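# Clip the netting's taped edge to a hoop leg

## Task

Take either peg and clip the netting's taped edge onto the leg nearest the robot of the left middle hoop (left as the robot sees it). The peg must sit at right angles to the leg, the leg must go deep into its jaws, and at the gripped spot the tape must cover the whole jaw width on both sides.

## Robot and tools

Robot: two arms on a table. left_arm carries a five-finger left hand and stands at (+0.040, +0.471, 0) m. right_arm carries a right hand and stands at (-0.020, -0.457, 0) m. Both bases are turned slightly about z.

Scene frame: origin at table-top height, midway between the nominal bases. +z is up, +x points out over the table, and +y points toward left_arm. Image left and right do not match the arm names.

Hand point: a point 0.05 m in front of the palm. Its +z runs along the straight fingers, and its +y comes out of the palm. Its +x runs across the palm away from the thumb on the right hand, and toward the thumb on the left hand. Straight fingertips reach about 0.06-0.07 m beyond the point and sit about 0.06 m behind it along -y. A wrist bracket on the little-finger side can strike things. With the fingers level, the wrist can hang up to 0.11-0.23 m below the point, so it may reach the table first.

Row layout (used by execute_actions and move): one flat list of 28 numbers covering both arms, each in [-1, 1]. The order is:
- left dx, dy, dz, rx, ry, rz
- left little, ring, middle, index, thumb_bend, thumb_turn, force_limit, speed
- the same 14 numbers for the right arm.

The six pose numbers are an offset, not a pose. They count from that arm's current Hand target, along scene-frame axes. 1.0 equals 0.6 m or 180 degrees. rx, ry, rz form a single rotation vector, turned about the Hand target's position. Every row of an action, and every target in a move list, counts from the same starting Hand target. Sending the same offset again therefore moves the arm further. Six zeros re-commands the current Hand target.

Hand numbers: fingers and thumb_bend use +1 for straight and -1 for curled. thumb_turn uses +1 for beside the palm and -1 for opposite the fingers. force_limit runs from about 0 N at -1 to 10 N at +1 (15 N for the thumb motors). speed rises from near zero at -1 to full at +0.48 and stays full up to +1. No value means 'unchanged'. To leave a hand alone, repeat its last eight numbers that were carried out. If none have been sent yet, use hand_measured plus hand_force_limit and hand_speed. For a gentle grip, close with speed at -0.94 or lower. To squeeze harder, raise force_limit and send a target more closed than hand_measured. With the thumb opposed, the hand holds things about 0.035-0.065 m thick, or handles down to about 0.025 m.

Tools:
- execute_actions(actions, cameras): actions is a list of actions. Each action is up to 15 rows of 28 numbers, one row per 1/30 s step. If fewer rows are given, the last row is held to fill 15 steps. cameras is a list of names, ["all"], or []. Images arrive only with an empty actions list or when cameras asks for them.
- move(target, speed, blend, stop_force, zero, blocking, cameras): target is one 28-number row, or a list of up to 15 rows. All rows count as offsets from the same Hand targets. The hand point travels in a straight line. speed is in m/s, from 0.002 to 3.6 (default 0.25), and turning is capped at twice that in rad/s. blend is a corner radius in m, 0 meaning stop at each target. stop_force is 3-120 N for both arms: an arm's path ends when push against its motion reaches that level. zero (default true) re-zeroes the sensor first. blocking=false returns early and cannot be combined with stop_force. All paths last 0.5-10 s. A move does not avoid obstacles or the other arm. Do not route a path close by an arm's own base; go around it.
- wait(seconds 0-10), stop(), zoom_image(camera, region [x0,y0,x1,y1] in pixels, at most 504x504), show_instructions(), zero_wrist_force(arm), finished_scene().

Cameras: cam_high, cam_low, cam_front, cam_level, cam_over, cam_left_wrist, cam_right_wrist, each 896x504.

Results:
- end_effector_position (m) and quat_wxyz in the scene frame; the printed values can be off by a few cm.
- Hand target: the last commanded pose after clipping. The next offsets count from it. The hand often settles slightly short; send the remaining distance as a new offset.
- hand_measured, hand_stopped_by (moving/target/force/stalled/fault) and hand_load_n: six values each, in motor order. A load near 0 means the grip is lost.
- Wrist force/torque: in the hand's own axes.
- Joint velocities may read 'within noise'.
- A move adds a 'move:' line: done, off_target, moving, held or fault, plus any limits that acted (paced, held).
- Warning lines include MOTOR HOT and OVER-TEMPERATURE FAULT.

How commands are applied: orientation is clipped to within 32 degrees of the measured orientation at each step. Commands lag by about 0.09-0.22 s, and fast moves overshoot. A clearance check holds back commands that bring the arms close to each other, except finger to finger.

Avoid:
- Any collision between the arms, and closing one hand on the other; this can fail the scene.
- Hard hits on fixed or heavy objects.
- Targets past a firm contact: the arms are stiff. Press slowly with stop_force, and leave it out when moving away from a contact.
- Overloading fingers.
- Dropping or releasing moving parts, or letting anything fall off the table.
- Torque faults (wrist joints 26.6 N m, others 142 N m) and force faults (about 150 N): either stops the arm for 10 s.
- Long stretches of holding or straining, which overheat motors.

The clipped result must stay in place after the robot lets go.

Each tool is called as a command line: name --argument value for each argument, lists and objects as JSON in quotes; but a table of rows of numbers goes row by row, as --pt "numbers of a row", without its own name.

Reference images:

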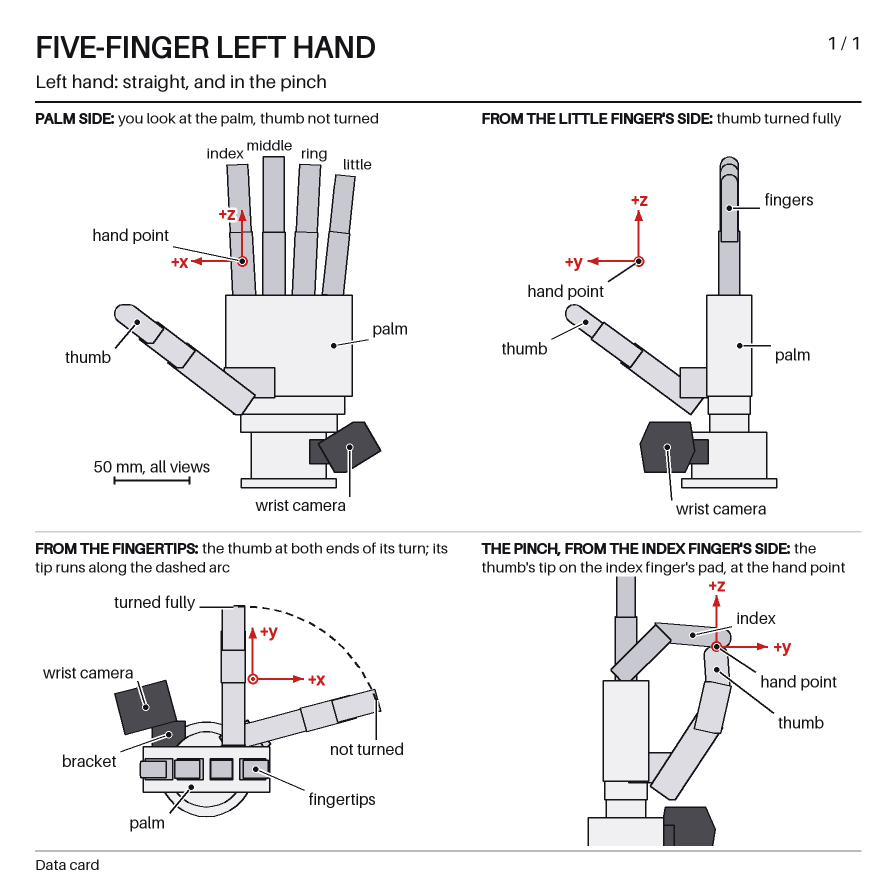

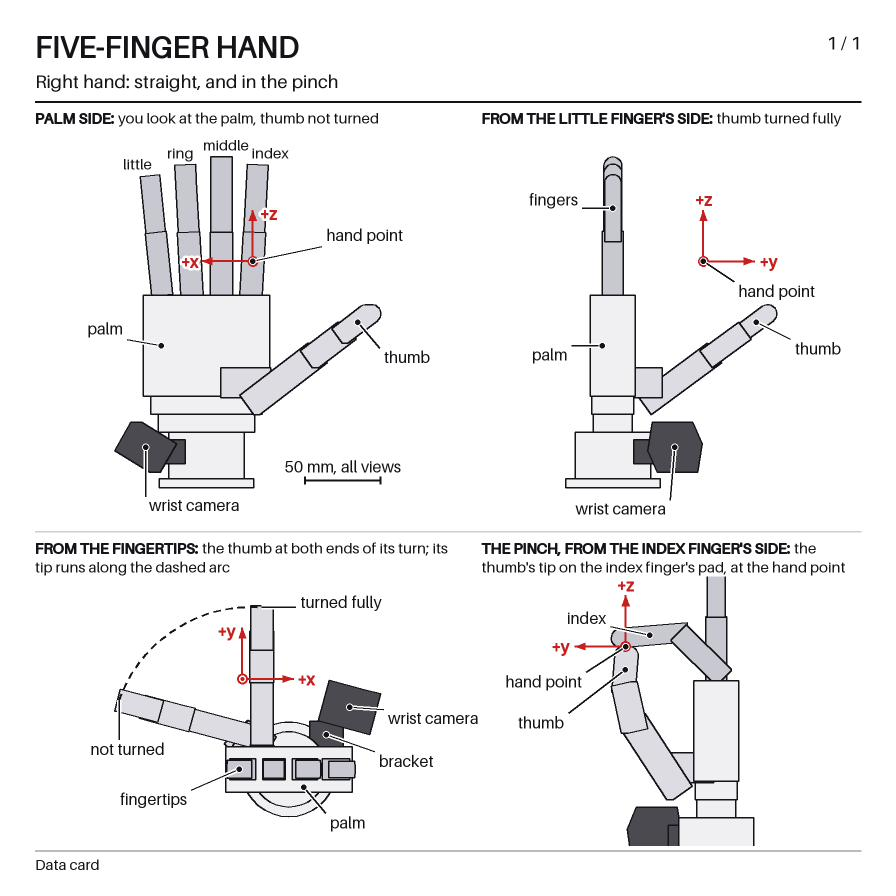

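## Session

execute_actions --actions '[]'

Scene clock: 0.00 s.
left_arm: end_effector_position=(+0.5537, +0.7927, +0.2214) hand_measured=(+1.000, +1.000, +1.000, +1.000, +1.000, +1.000) hand_load_n=(+0.0, +0.0, +0.0, +0.0, +0.0, +0.0) hand_stopped_by=(target, target, target, target, target, target) hand_force_limit=0.00 hand_speed=-0.80 end_effector_quat_wxyz=(+0.150, +0.906, +0.108, +0.382) | right_arm: end_effector_position=(+0.6783, -0.8973, +0.1331) hand_measured=(+1.000, +1.000, +1.000, +1.000, +1.000, +1.000) hand_load_n=(+0.0, +0.0, +0.0, +0.0, +0.0, +0.0) hand_stopped_by=(target, target, target, target, target, target) hand_force_limit=0.00 hand_speed=-0.80 end_effector_quat_wxyz=(+0.431, +0.557, +0.696, -0.138)
Joint positions: left_arm=[4.374 -2.164 -1.386 2.112 -0.734 2.472] | right_arm=[-0.635 -0.837 1.253 0.235 1.801 -1.033]
Joint velocities: within noise
Joint torques (N m): no reading
Wrist force (N): no reading
Wrist torque (N m): no reading
Wrist force, peak (N): no reading
Hand target: left_arm +0.5537, +0.7927, +0.2214; +0.150, +0.906, +0.108, +0.382 | right_arm +0.6783, -0.8973, +0.1331; +0.431, +0.557, +0.696, -0.138

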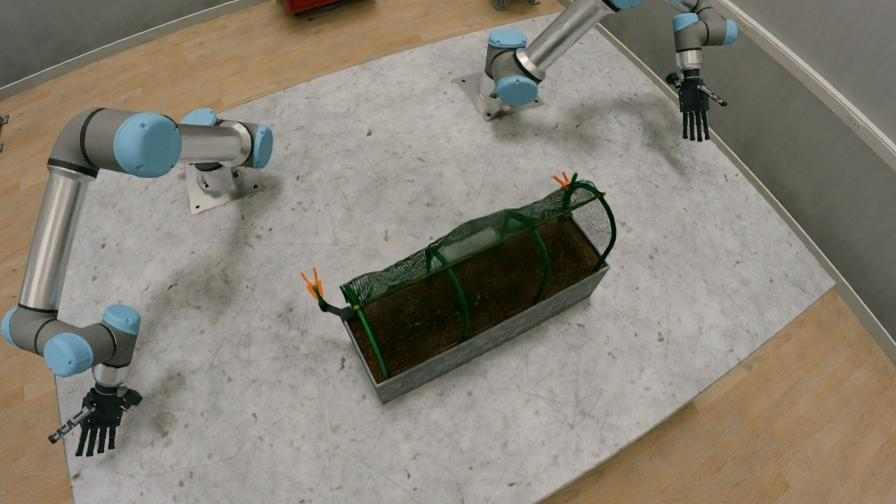

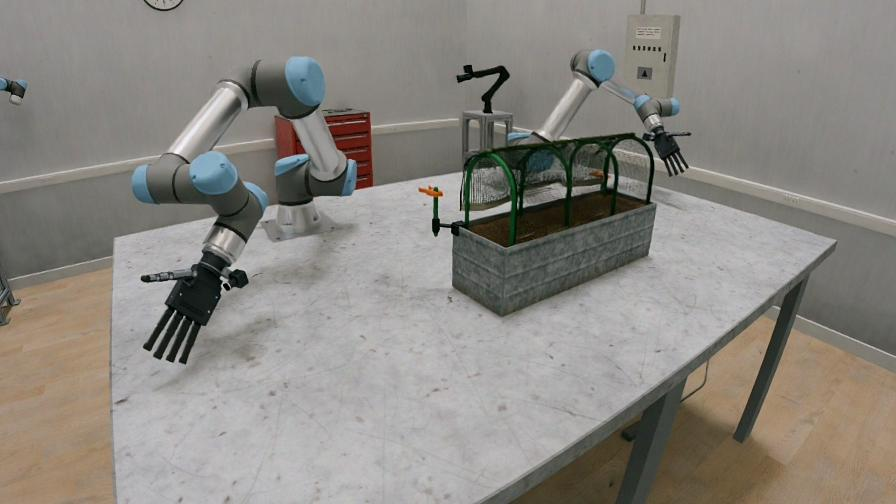

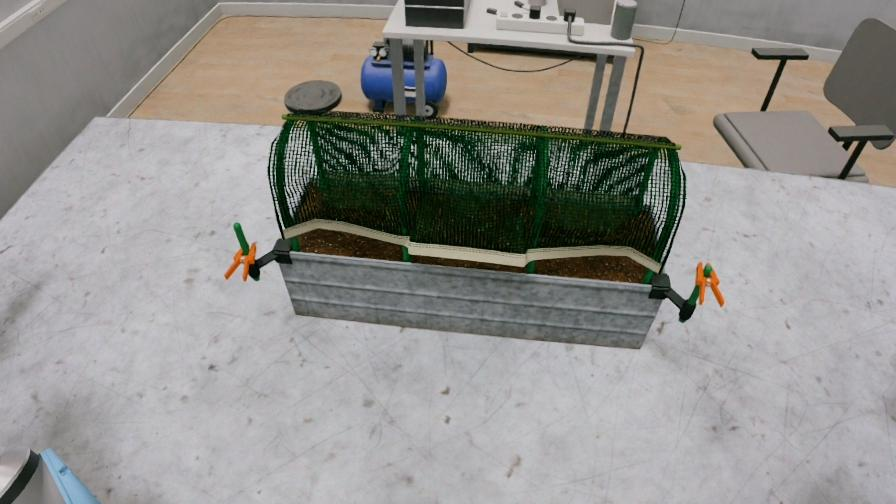

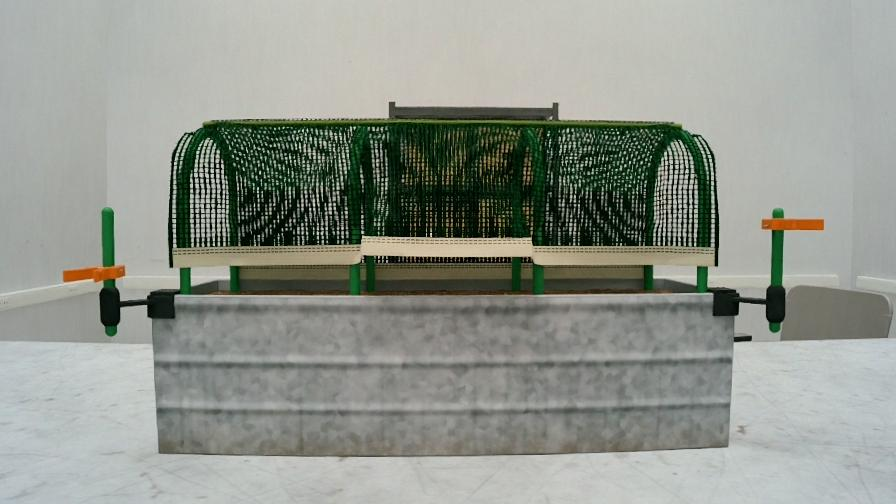

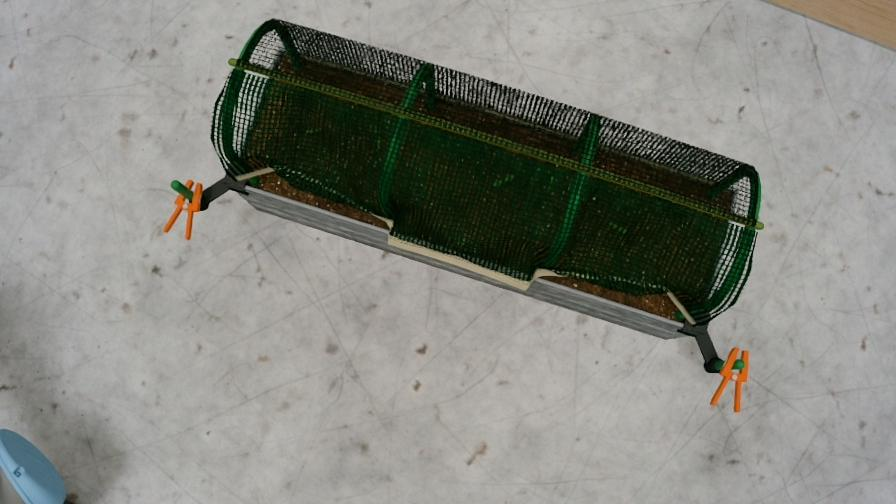

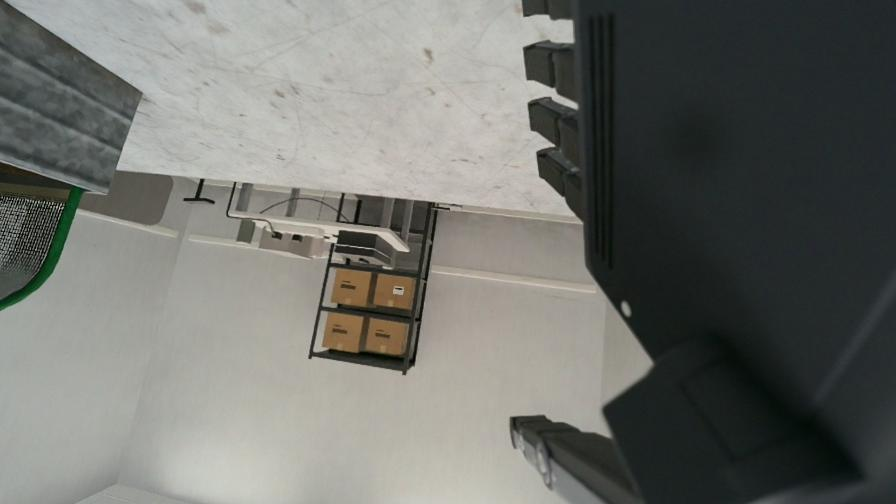

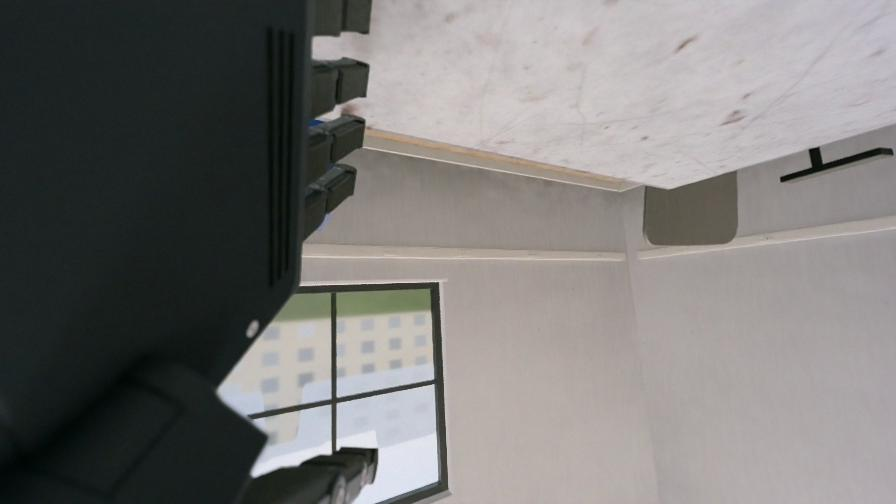

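zoom_image --camera "cam_level" --region '[50, 190, 300, 340]'

zoom_image --camera "cam_level" --region '[320, 100, 570, 300]'

zoom_image --camera "cam_level" --region '[640, 190, 890, 340]'

zoom_image --camera "cam_front" --region '[200, 190, 500, 350]'

zoom_image --camera "cam_front" --region '[480, 190, 780, 350]'

zoom_image --camera "cam_over" --region '[140, 0, 480, 260]'

zoom_image --camera "cam_over" --region '[480, 160, 820, 420]'

Scaled by 2.016 from the camera's 896x504 image, which has a finer 1280x720 frame.

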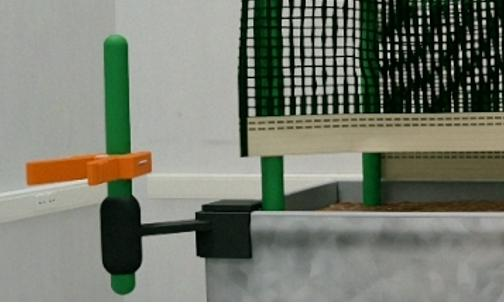

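Scaled by 2.016 from the camera's 896x504 image, which has a finer 1280x720 frame.

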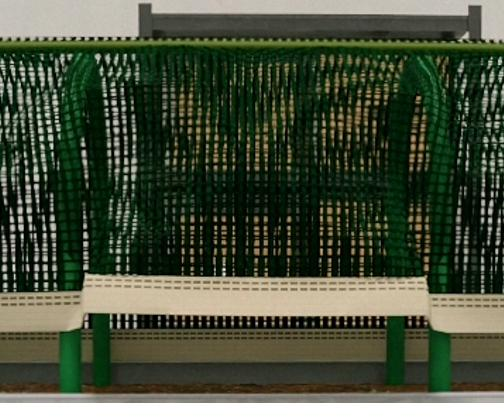

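Scaled by 2.016 from the camera's 896x504 image, which has a finer 1280x720 frame.

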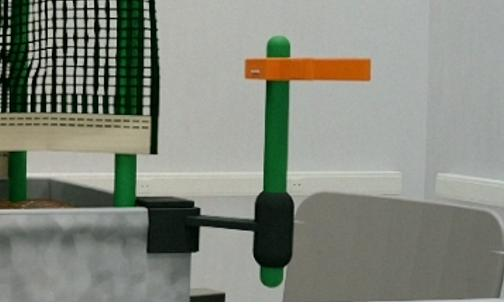

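Scaled by 1.680 from the camera's 896x504 image, which has a finer 1280x720 frame.

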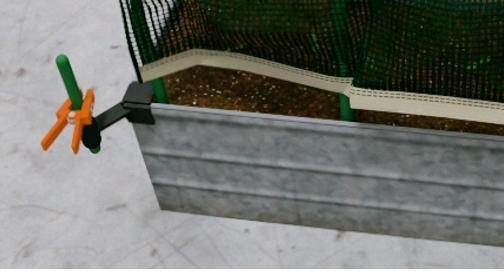

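Scaled by 1.680 from the camera's 896x504 image, which has a finer 1280x720 frame.

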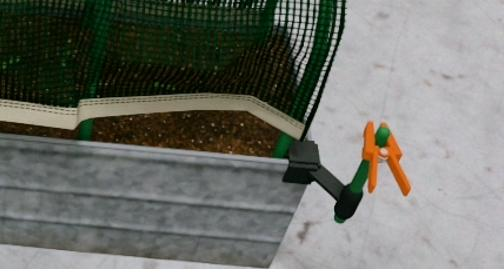

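Scaled by 1.482 from the camera's 896x504 image, which has a finer 1280x720 frame.

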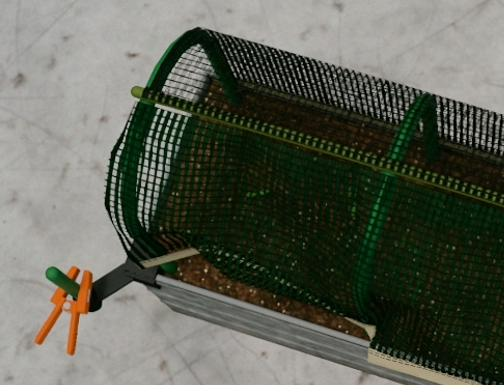

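Scaled by 1.482 from the camera's 896x504 image, which has a finer 1280x720 frame.

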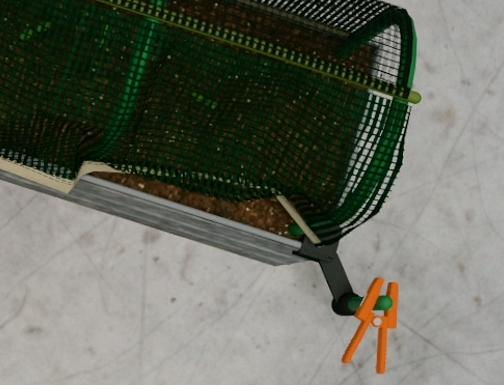

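zoom_image --camera "cam_level" --region '[320, 220, 400, 300]'

zoom_image --camera "cam_front" --region '[365, 200, 445, 280]'

zoom_image --camera "cam_over" --region '[345, 190, 425, 270]'

zoom_image --camera "cam_high" --region '[380, 170, 480, 270]'

zoom_image --camera "cam_over" --region '[150, 160, 250, 260]'

zoom_image --camera "cam_front" --region '[210, 210, 300, 300]'

zoom_image --camera "cam_level" --region '[50, 200, 180, 340]'

Scaled by 6.300 from the camera's 896x504 image, which has a finer 1280x720 frame.

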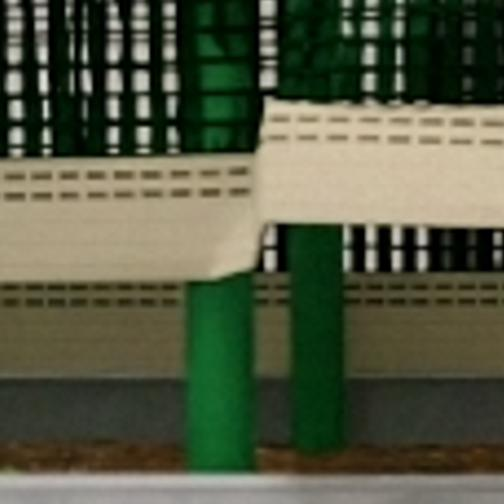

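Scaled by 6.300 from the camera's 896x504 image, which has a finer 1280x720 frame.

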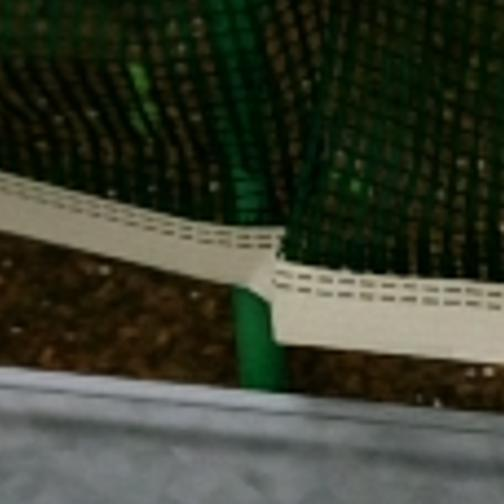

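Scaled by 6.300 from the camera's 896x504 image, which has a finer 1280x720 frame.

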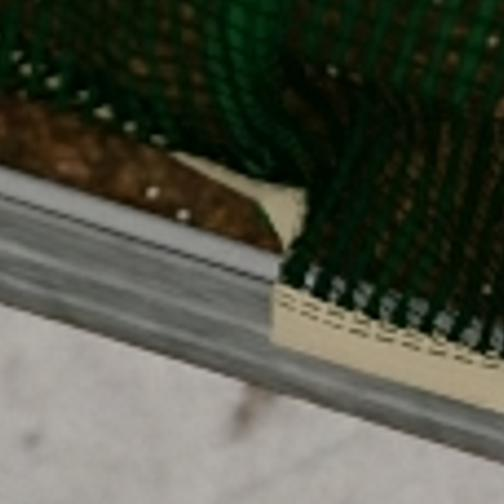

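Scaled by 5.040 from the camera's 896x504 image, which has a finer 1280x720 frame.

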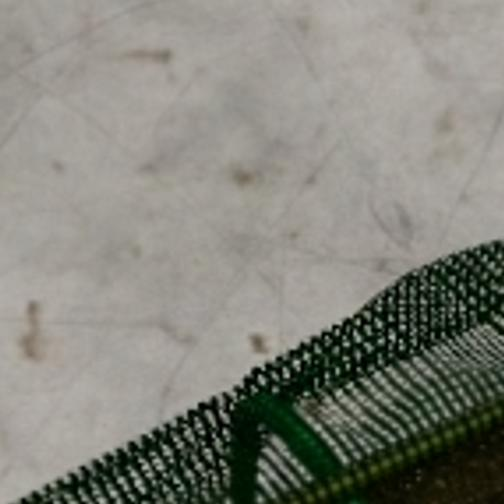

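Scaled by 5.040 from the camera's 896x504 image, which has a finer 1280x720 frame.

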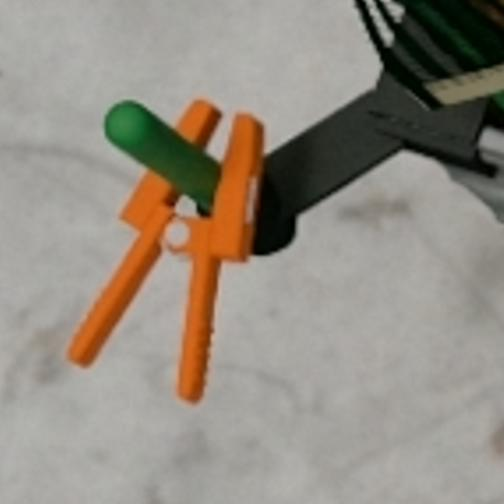

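Scaled by 5.600 from the camera's 896x504 image, which has a finer 1280x720 frame.

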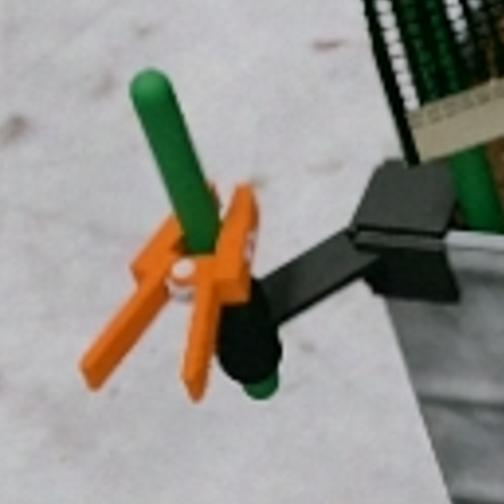

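Scaled by 3.600 from the camera's 896x504 image, which has a finer 1280x720 frame.

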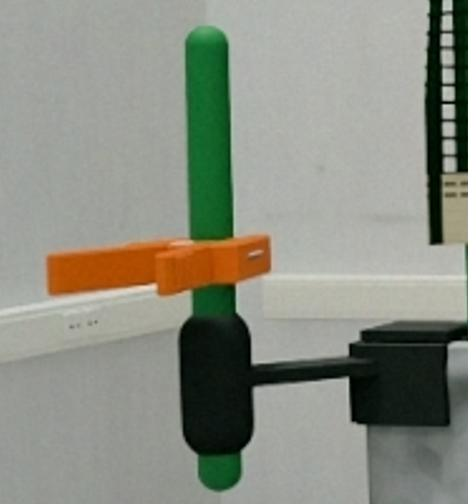

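move --target '[-0.173,-0.488,0.381,0,0,0,1,1,1,1,1,1,0.0,-0.8,-0.38,0.66,0.528,0,0,0,1,1,1,1,1,1,0.0,-0.8]' --speed 0.3 --cameras '["all"]'

Scene clock: 13.63 s.
left_arm: end_effector_position=(+0.4499, +0.5000, +0.4500) hand_measured=(+1.000, +1.000, +1.000, +1.000, +1.000, +1.000) hand_load_n=(+0.0, +0.0, +0.0, +0.0, +0.0, +0.0) hand_stopped_by=(target, target, target, target, target, target) hand_force_limit=0.00 hand_speed=-0.80 end_effector_quat_wxyz=(+0.150, +0.906, +0.108, +0.382) | right_arm: end_effector_position=(+0.4503, -0.5013, +0.4499) hand_measured=(+1.000, +1.000, +1.000, +1.000, +1.000, +1.000) hand_load_n=(+0.0, +0.0, +0.0, +0.0, +0.0, +0.0) hand_stopped_by=(target, target, target, target, target, target) hand_force_limit=0.00 hand_speed=-0.80 end_effector_quat_wxyz=(+0.431, +0.557, +0.696, -0.138)
Joint positions: left_arm=[4.32 -1.337 -1.76 1.717 -0.743 2.393] | right_arm=[0.031 -1.6 1.52 0.981 2.289 -0.513]
Joint torques (N m): left_arm=[9.33 17.8 5.07 -4.09 2.79 1.85] | right_arm=[6.78 -9.58 -31.53 2.53 2.7 1.28]
Wrist force (N): left_arm=[0.1 -0.3 0.2] | right_arm=[0.3 0.2 -0.1]
Wrist torque (N m): left_arm=[-0.03 -0.02 -0.01] | right_arm=[0.03 -0.07 -0.07]
Wrist force, peak (N): left_arm=[-0.1 -0.9 0.5] | right_arm=[-0.3 -0.2 -1.3]
Hand target: left_arm +0.4499, +0.4999, +0.4500; +0.150, +0.906, +0.108, +0.382 | right_arm +0.4503, -0.5013, +0.4499; +0.431, +0.557, +0.696, -0.138
Off the commanded pose: left_arm 0.000 m, 0 deg | right_arm 0.000 m, 0 deg.
move: done

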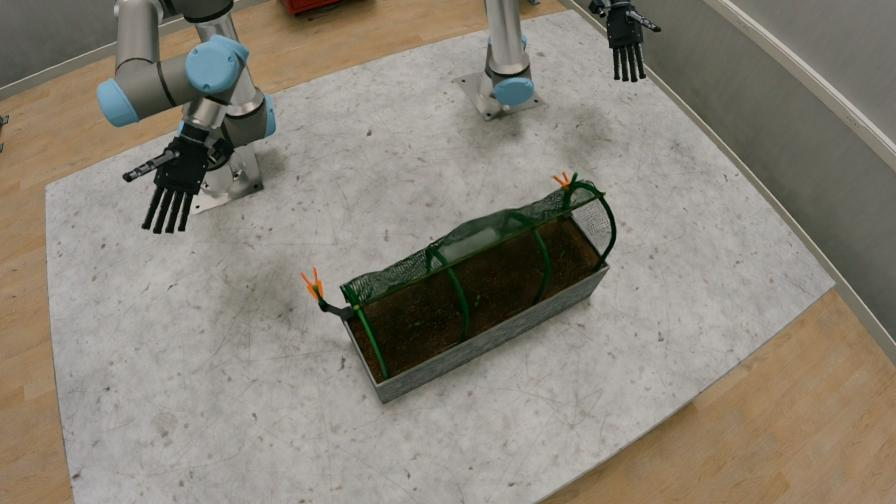

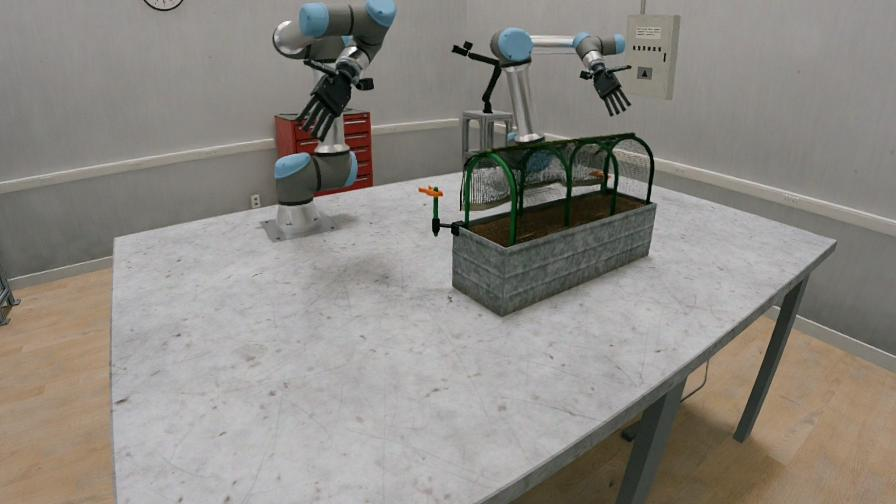

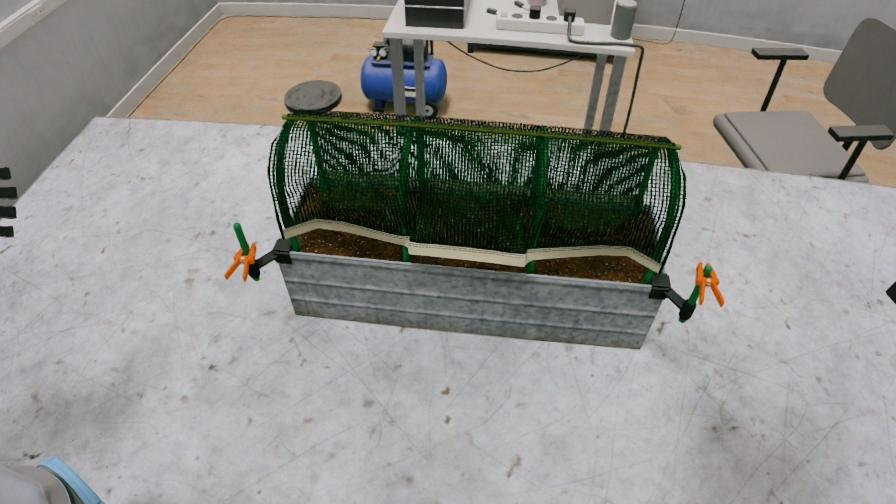

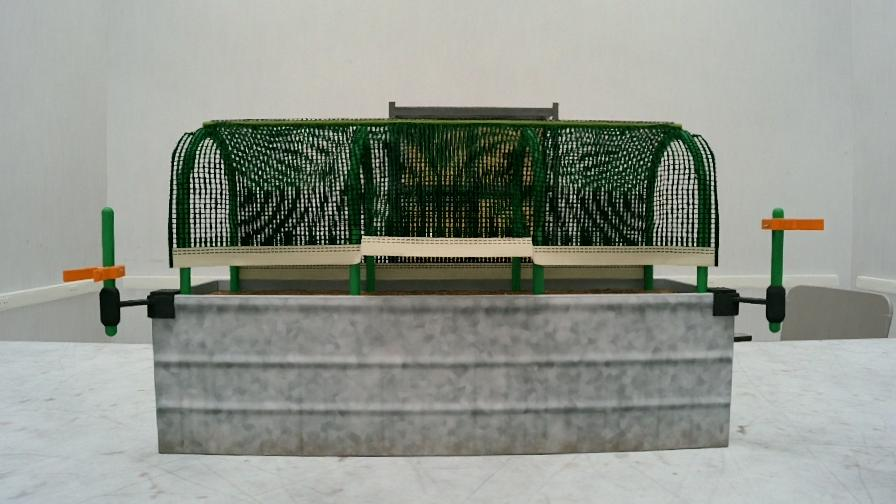

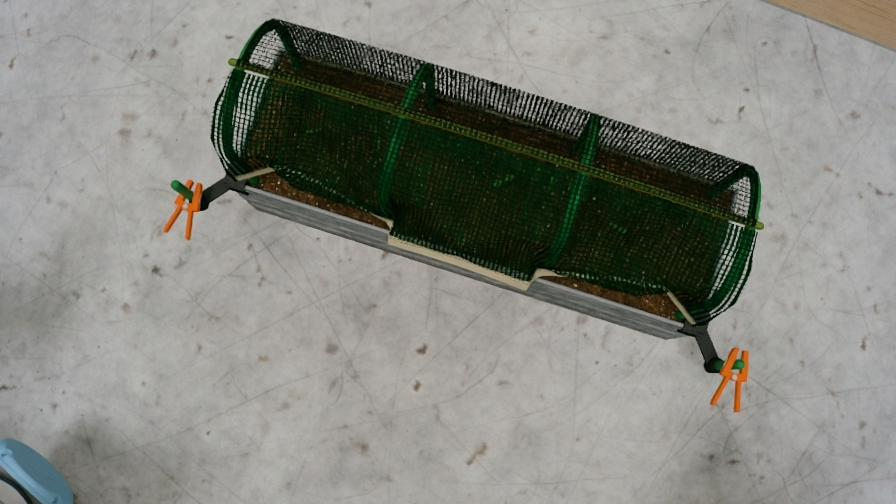

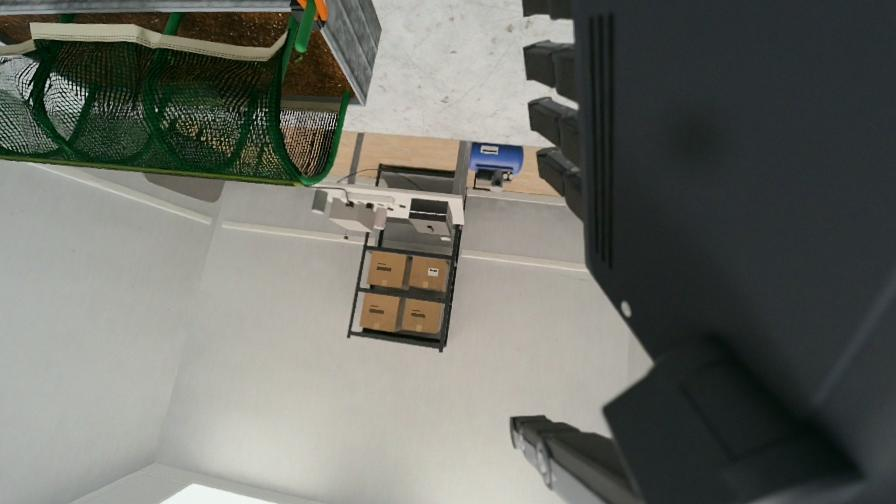

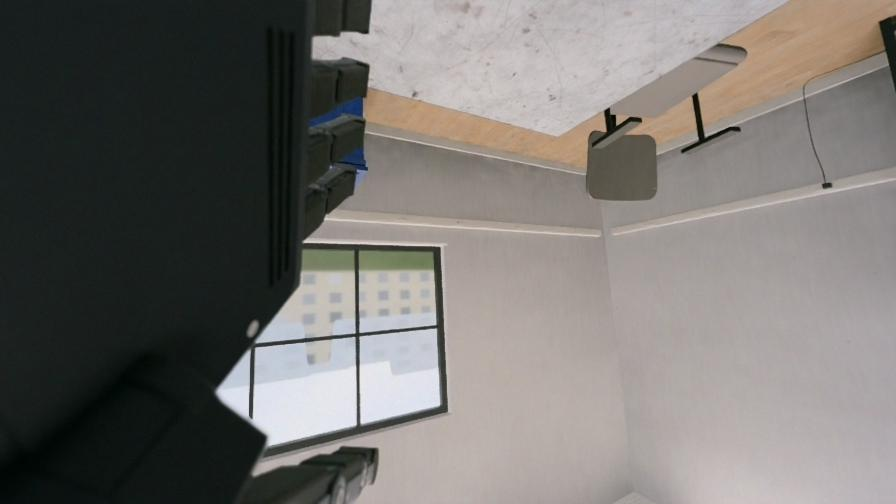

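move --target '[-0.167,-0.5,-0.083,0,0,0,1,1,1,1,1,1,0.0,-0.8,-0.167,0.4,-0.083,0,0,0,1,1,1,1,1,1,0.0,-0.8]' --speed 0.3 --cameras '["cam_high","cam_front","cam_level","cam_over","cam_left_wrist","cam_right_wrist"]'

Scene clock: 17.00 s.
left_arm: end_effector_position=(+0.3497, +0.2000, +0.4002) hand_measured=(+1.000, +1.000, +1.000, +1.000, +1.000, +1.000) hand_load_n=(+0.0, +0.0, +0.0, +0.0, +0.0, +0.0) hand_stopped_by=(target, target, target, target, target, target) hand_force_limit=0.00 hand_speed=-0.80 end_effector_quat_wxyz=(+0.150, +0.906, +0.107, +0.382) | right_arm: end_effector_position=(+0.3501, -0.2613, +0.4001) hand_measured=(+1.000, +1.000, +1.000, +1.000, +1.000, +1.000) hand_load_n=(+0.0, +0.0, +0.0, +0.0, +0.0, +0.0) hand_stopped_by=(target, target, target, target, target, target) hand_force_limit=0.00 hand_speed=-0.80 end_effector_quat_wxyz=(+0.431, +0.557, +0.696, -0.138)
Joint positions: left_arm=[2.839 -1.165 -1.859 2.296 -1.633 1.024] | right_arm=[0.797 -1.308 1.528 1.55 2.495 0.612]
Joint torques (N m): left_arm=[-9.67 -4.21 33.61 -2.16 -1.76 -1.69] | right_arm=[6.07 -19.59 -28.53 4.08 -0.11 1.49]
Wrist force (N): left_arm=[0.0 -0.3 0.0] | right_arm=[0.5 -0.2 -0.5]
Wrist torque (N m): left_arm=[0.01 0.00 0.15] | right_arm=[0.02 -0.07 -0.06]
Wrist force, peak (N): left_arm=[0.8 -1.3 0.1] | right_arm=[1.0 -0.5 -1.1]
Hand target: left_arm +0.3497, +0.1999, +0.4002; +0.150, +0.906, +0.108, +0.382 | right_arm +0.3501, -0.2613, +0.4001; +0.431, +0.557, +0.696, -0.138
Off the commanded pose: left_arm 0.000 m, 0 deg | right_arm 0.000 m, 0 deg.
move: done
Images, in order (width x height): cam_high 896x504, cam_front 896x504, cam_level 896x504, cam_over 896x504, cam_left_wrist 896x504, cam_right_wrist 896x504.

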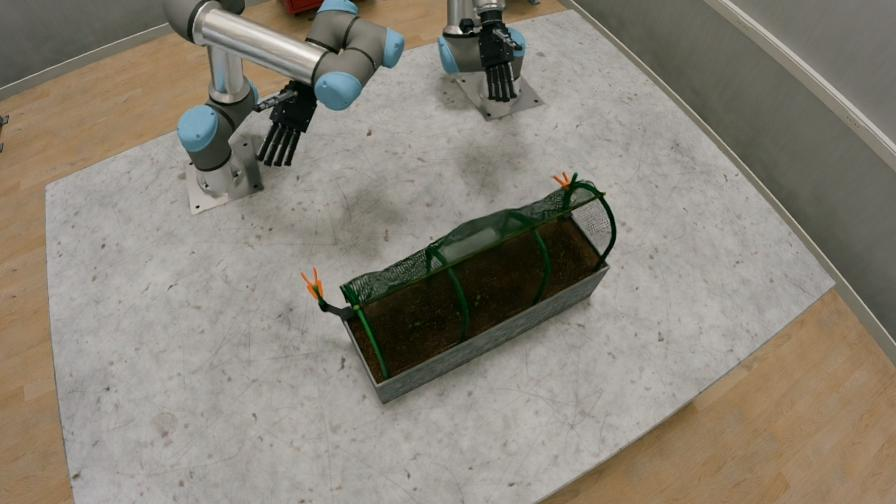

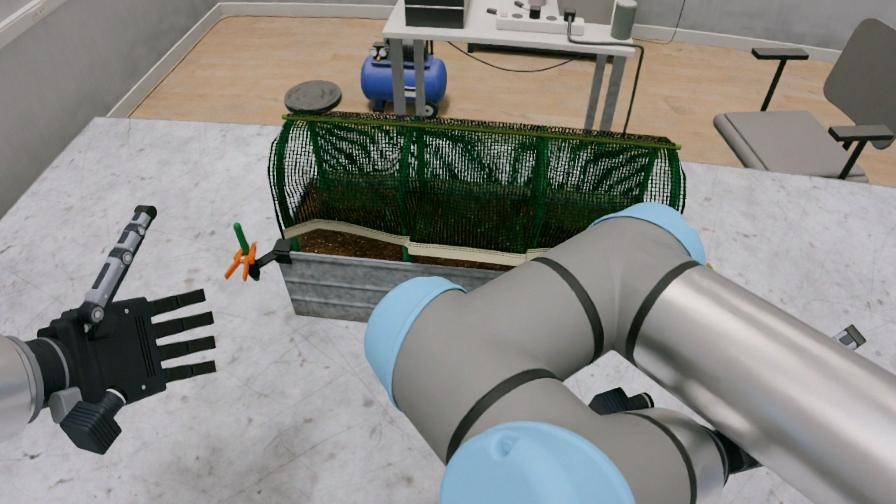

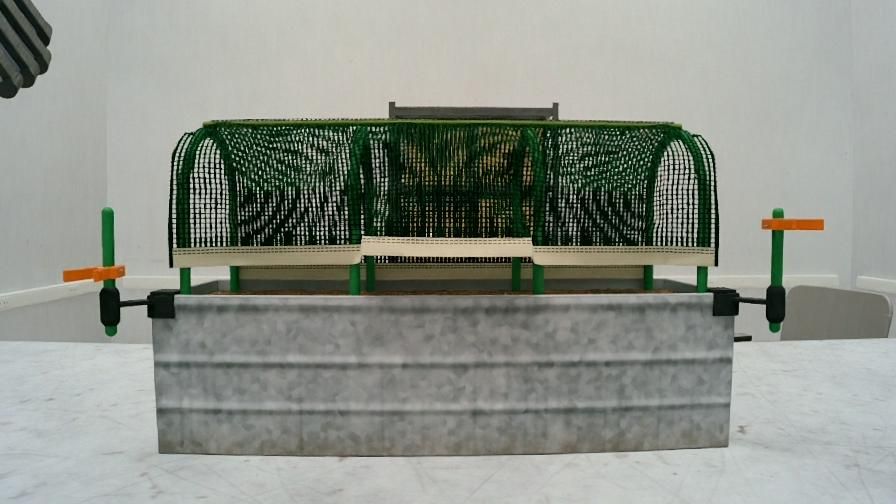

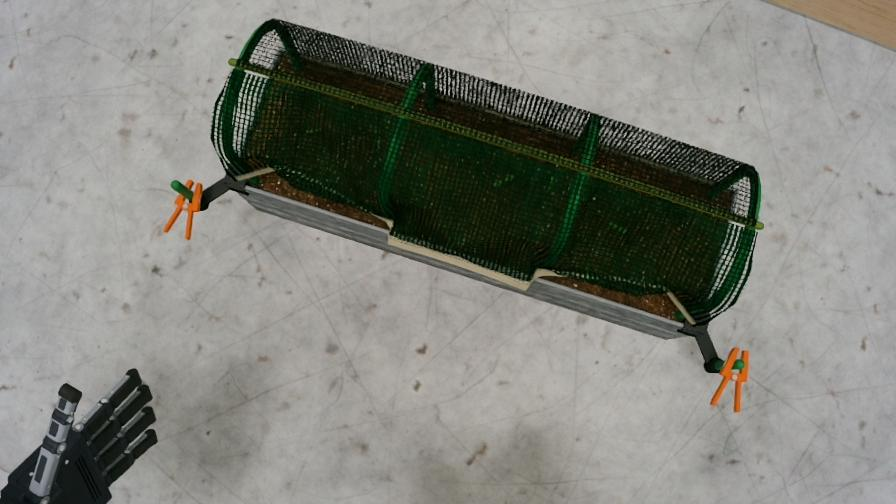

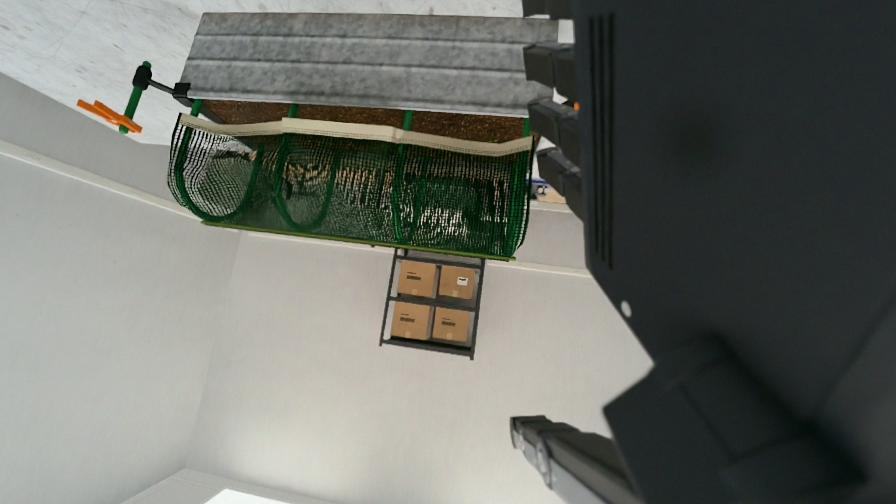

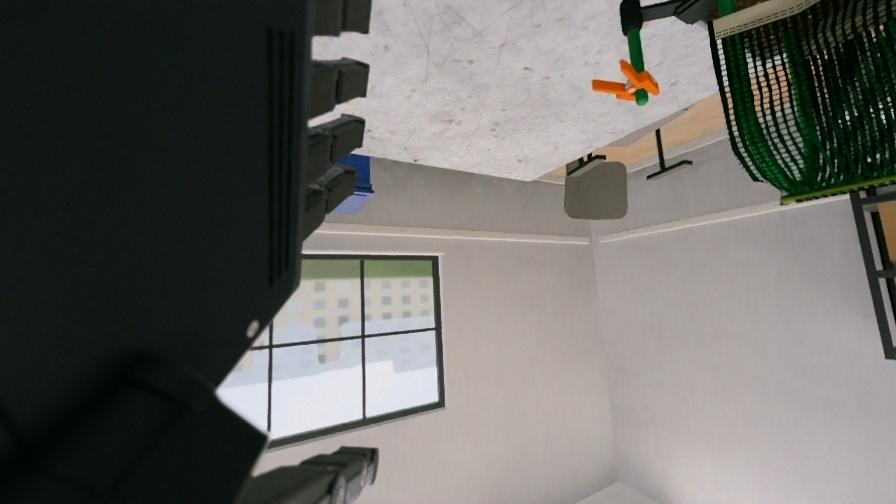

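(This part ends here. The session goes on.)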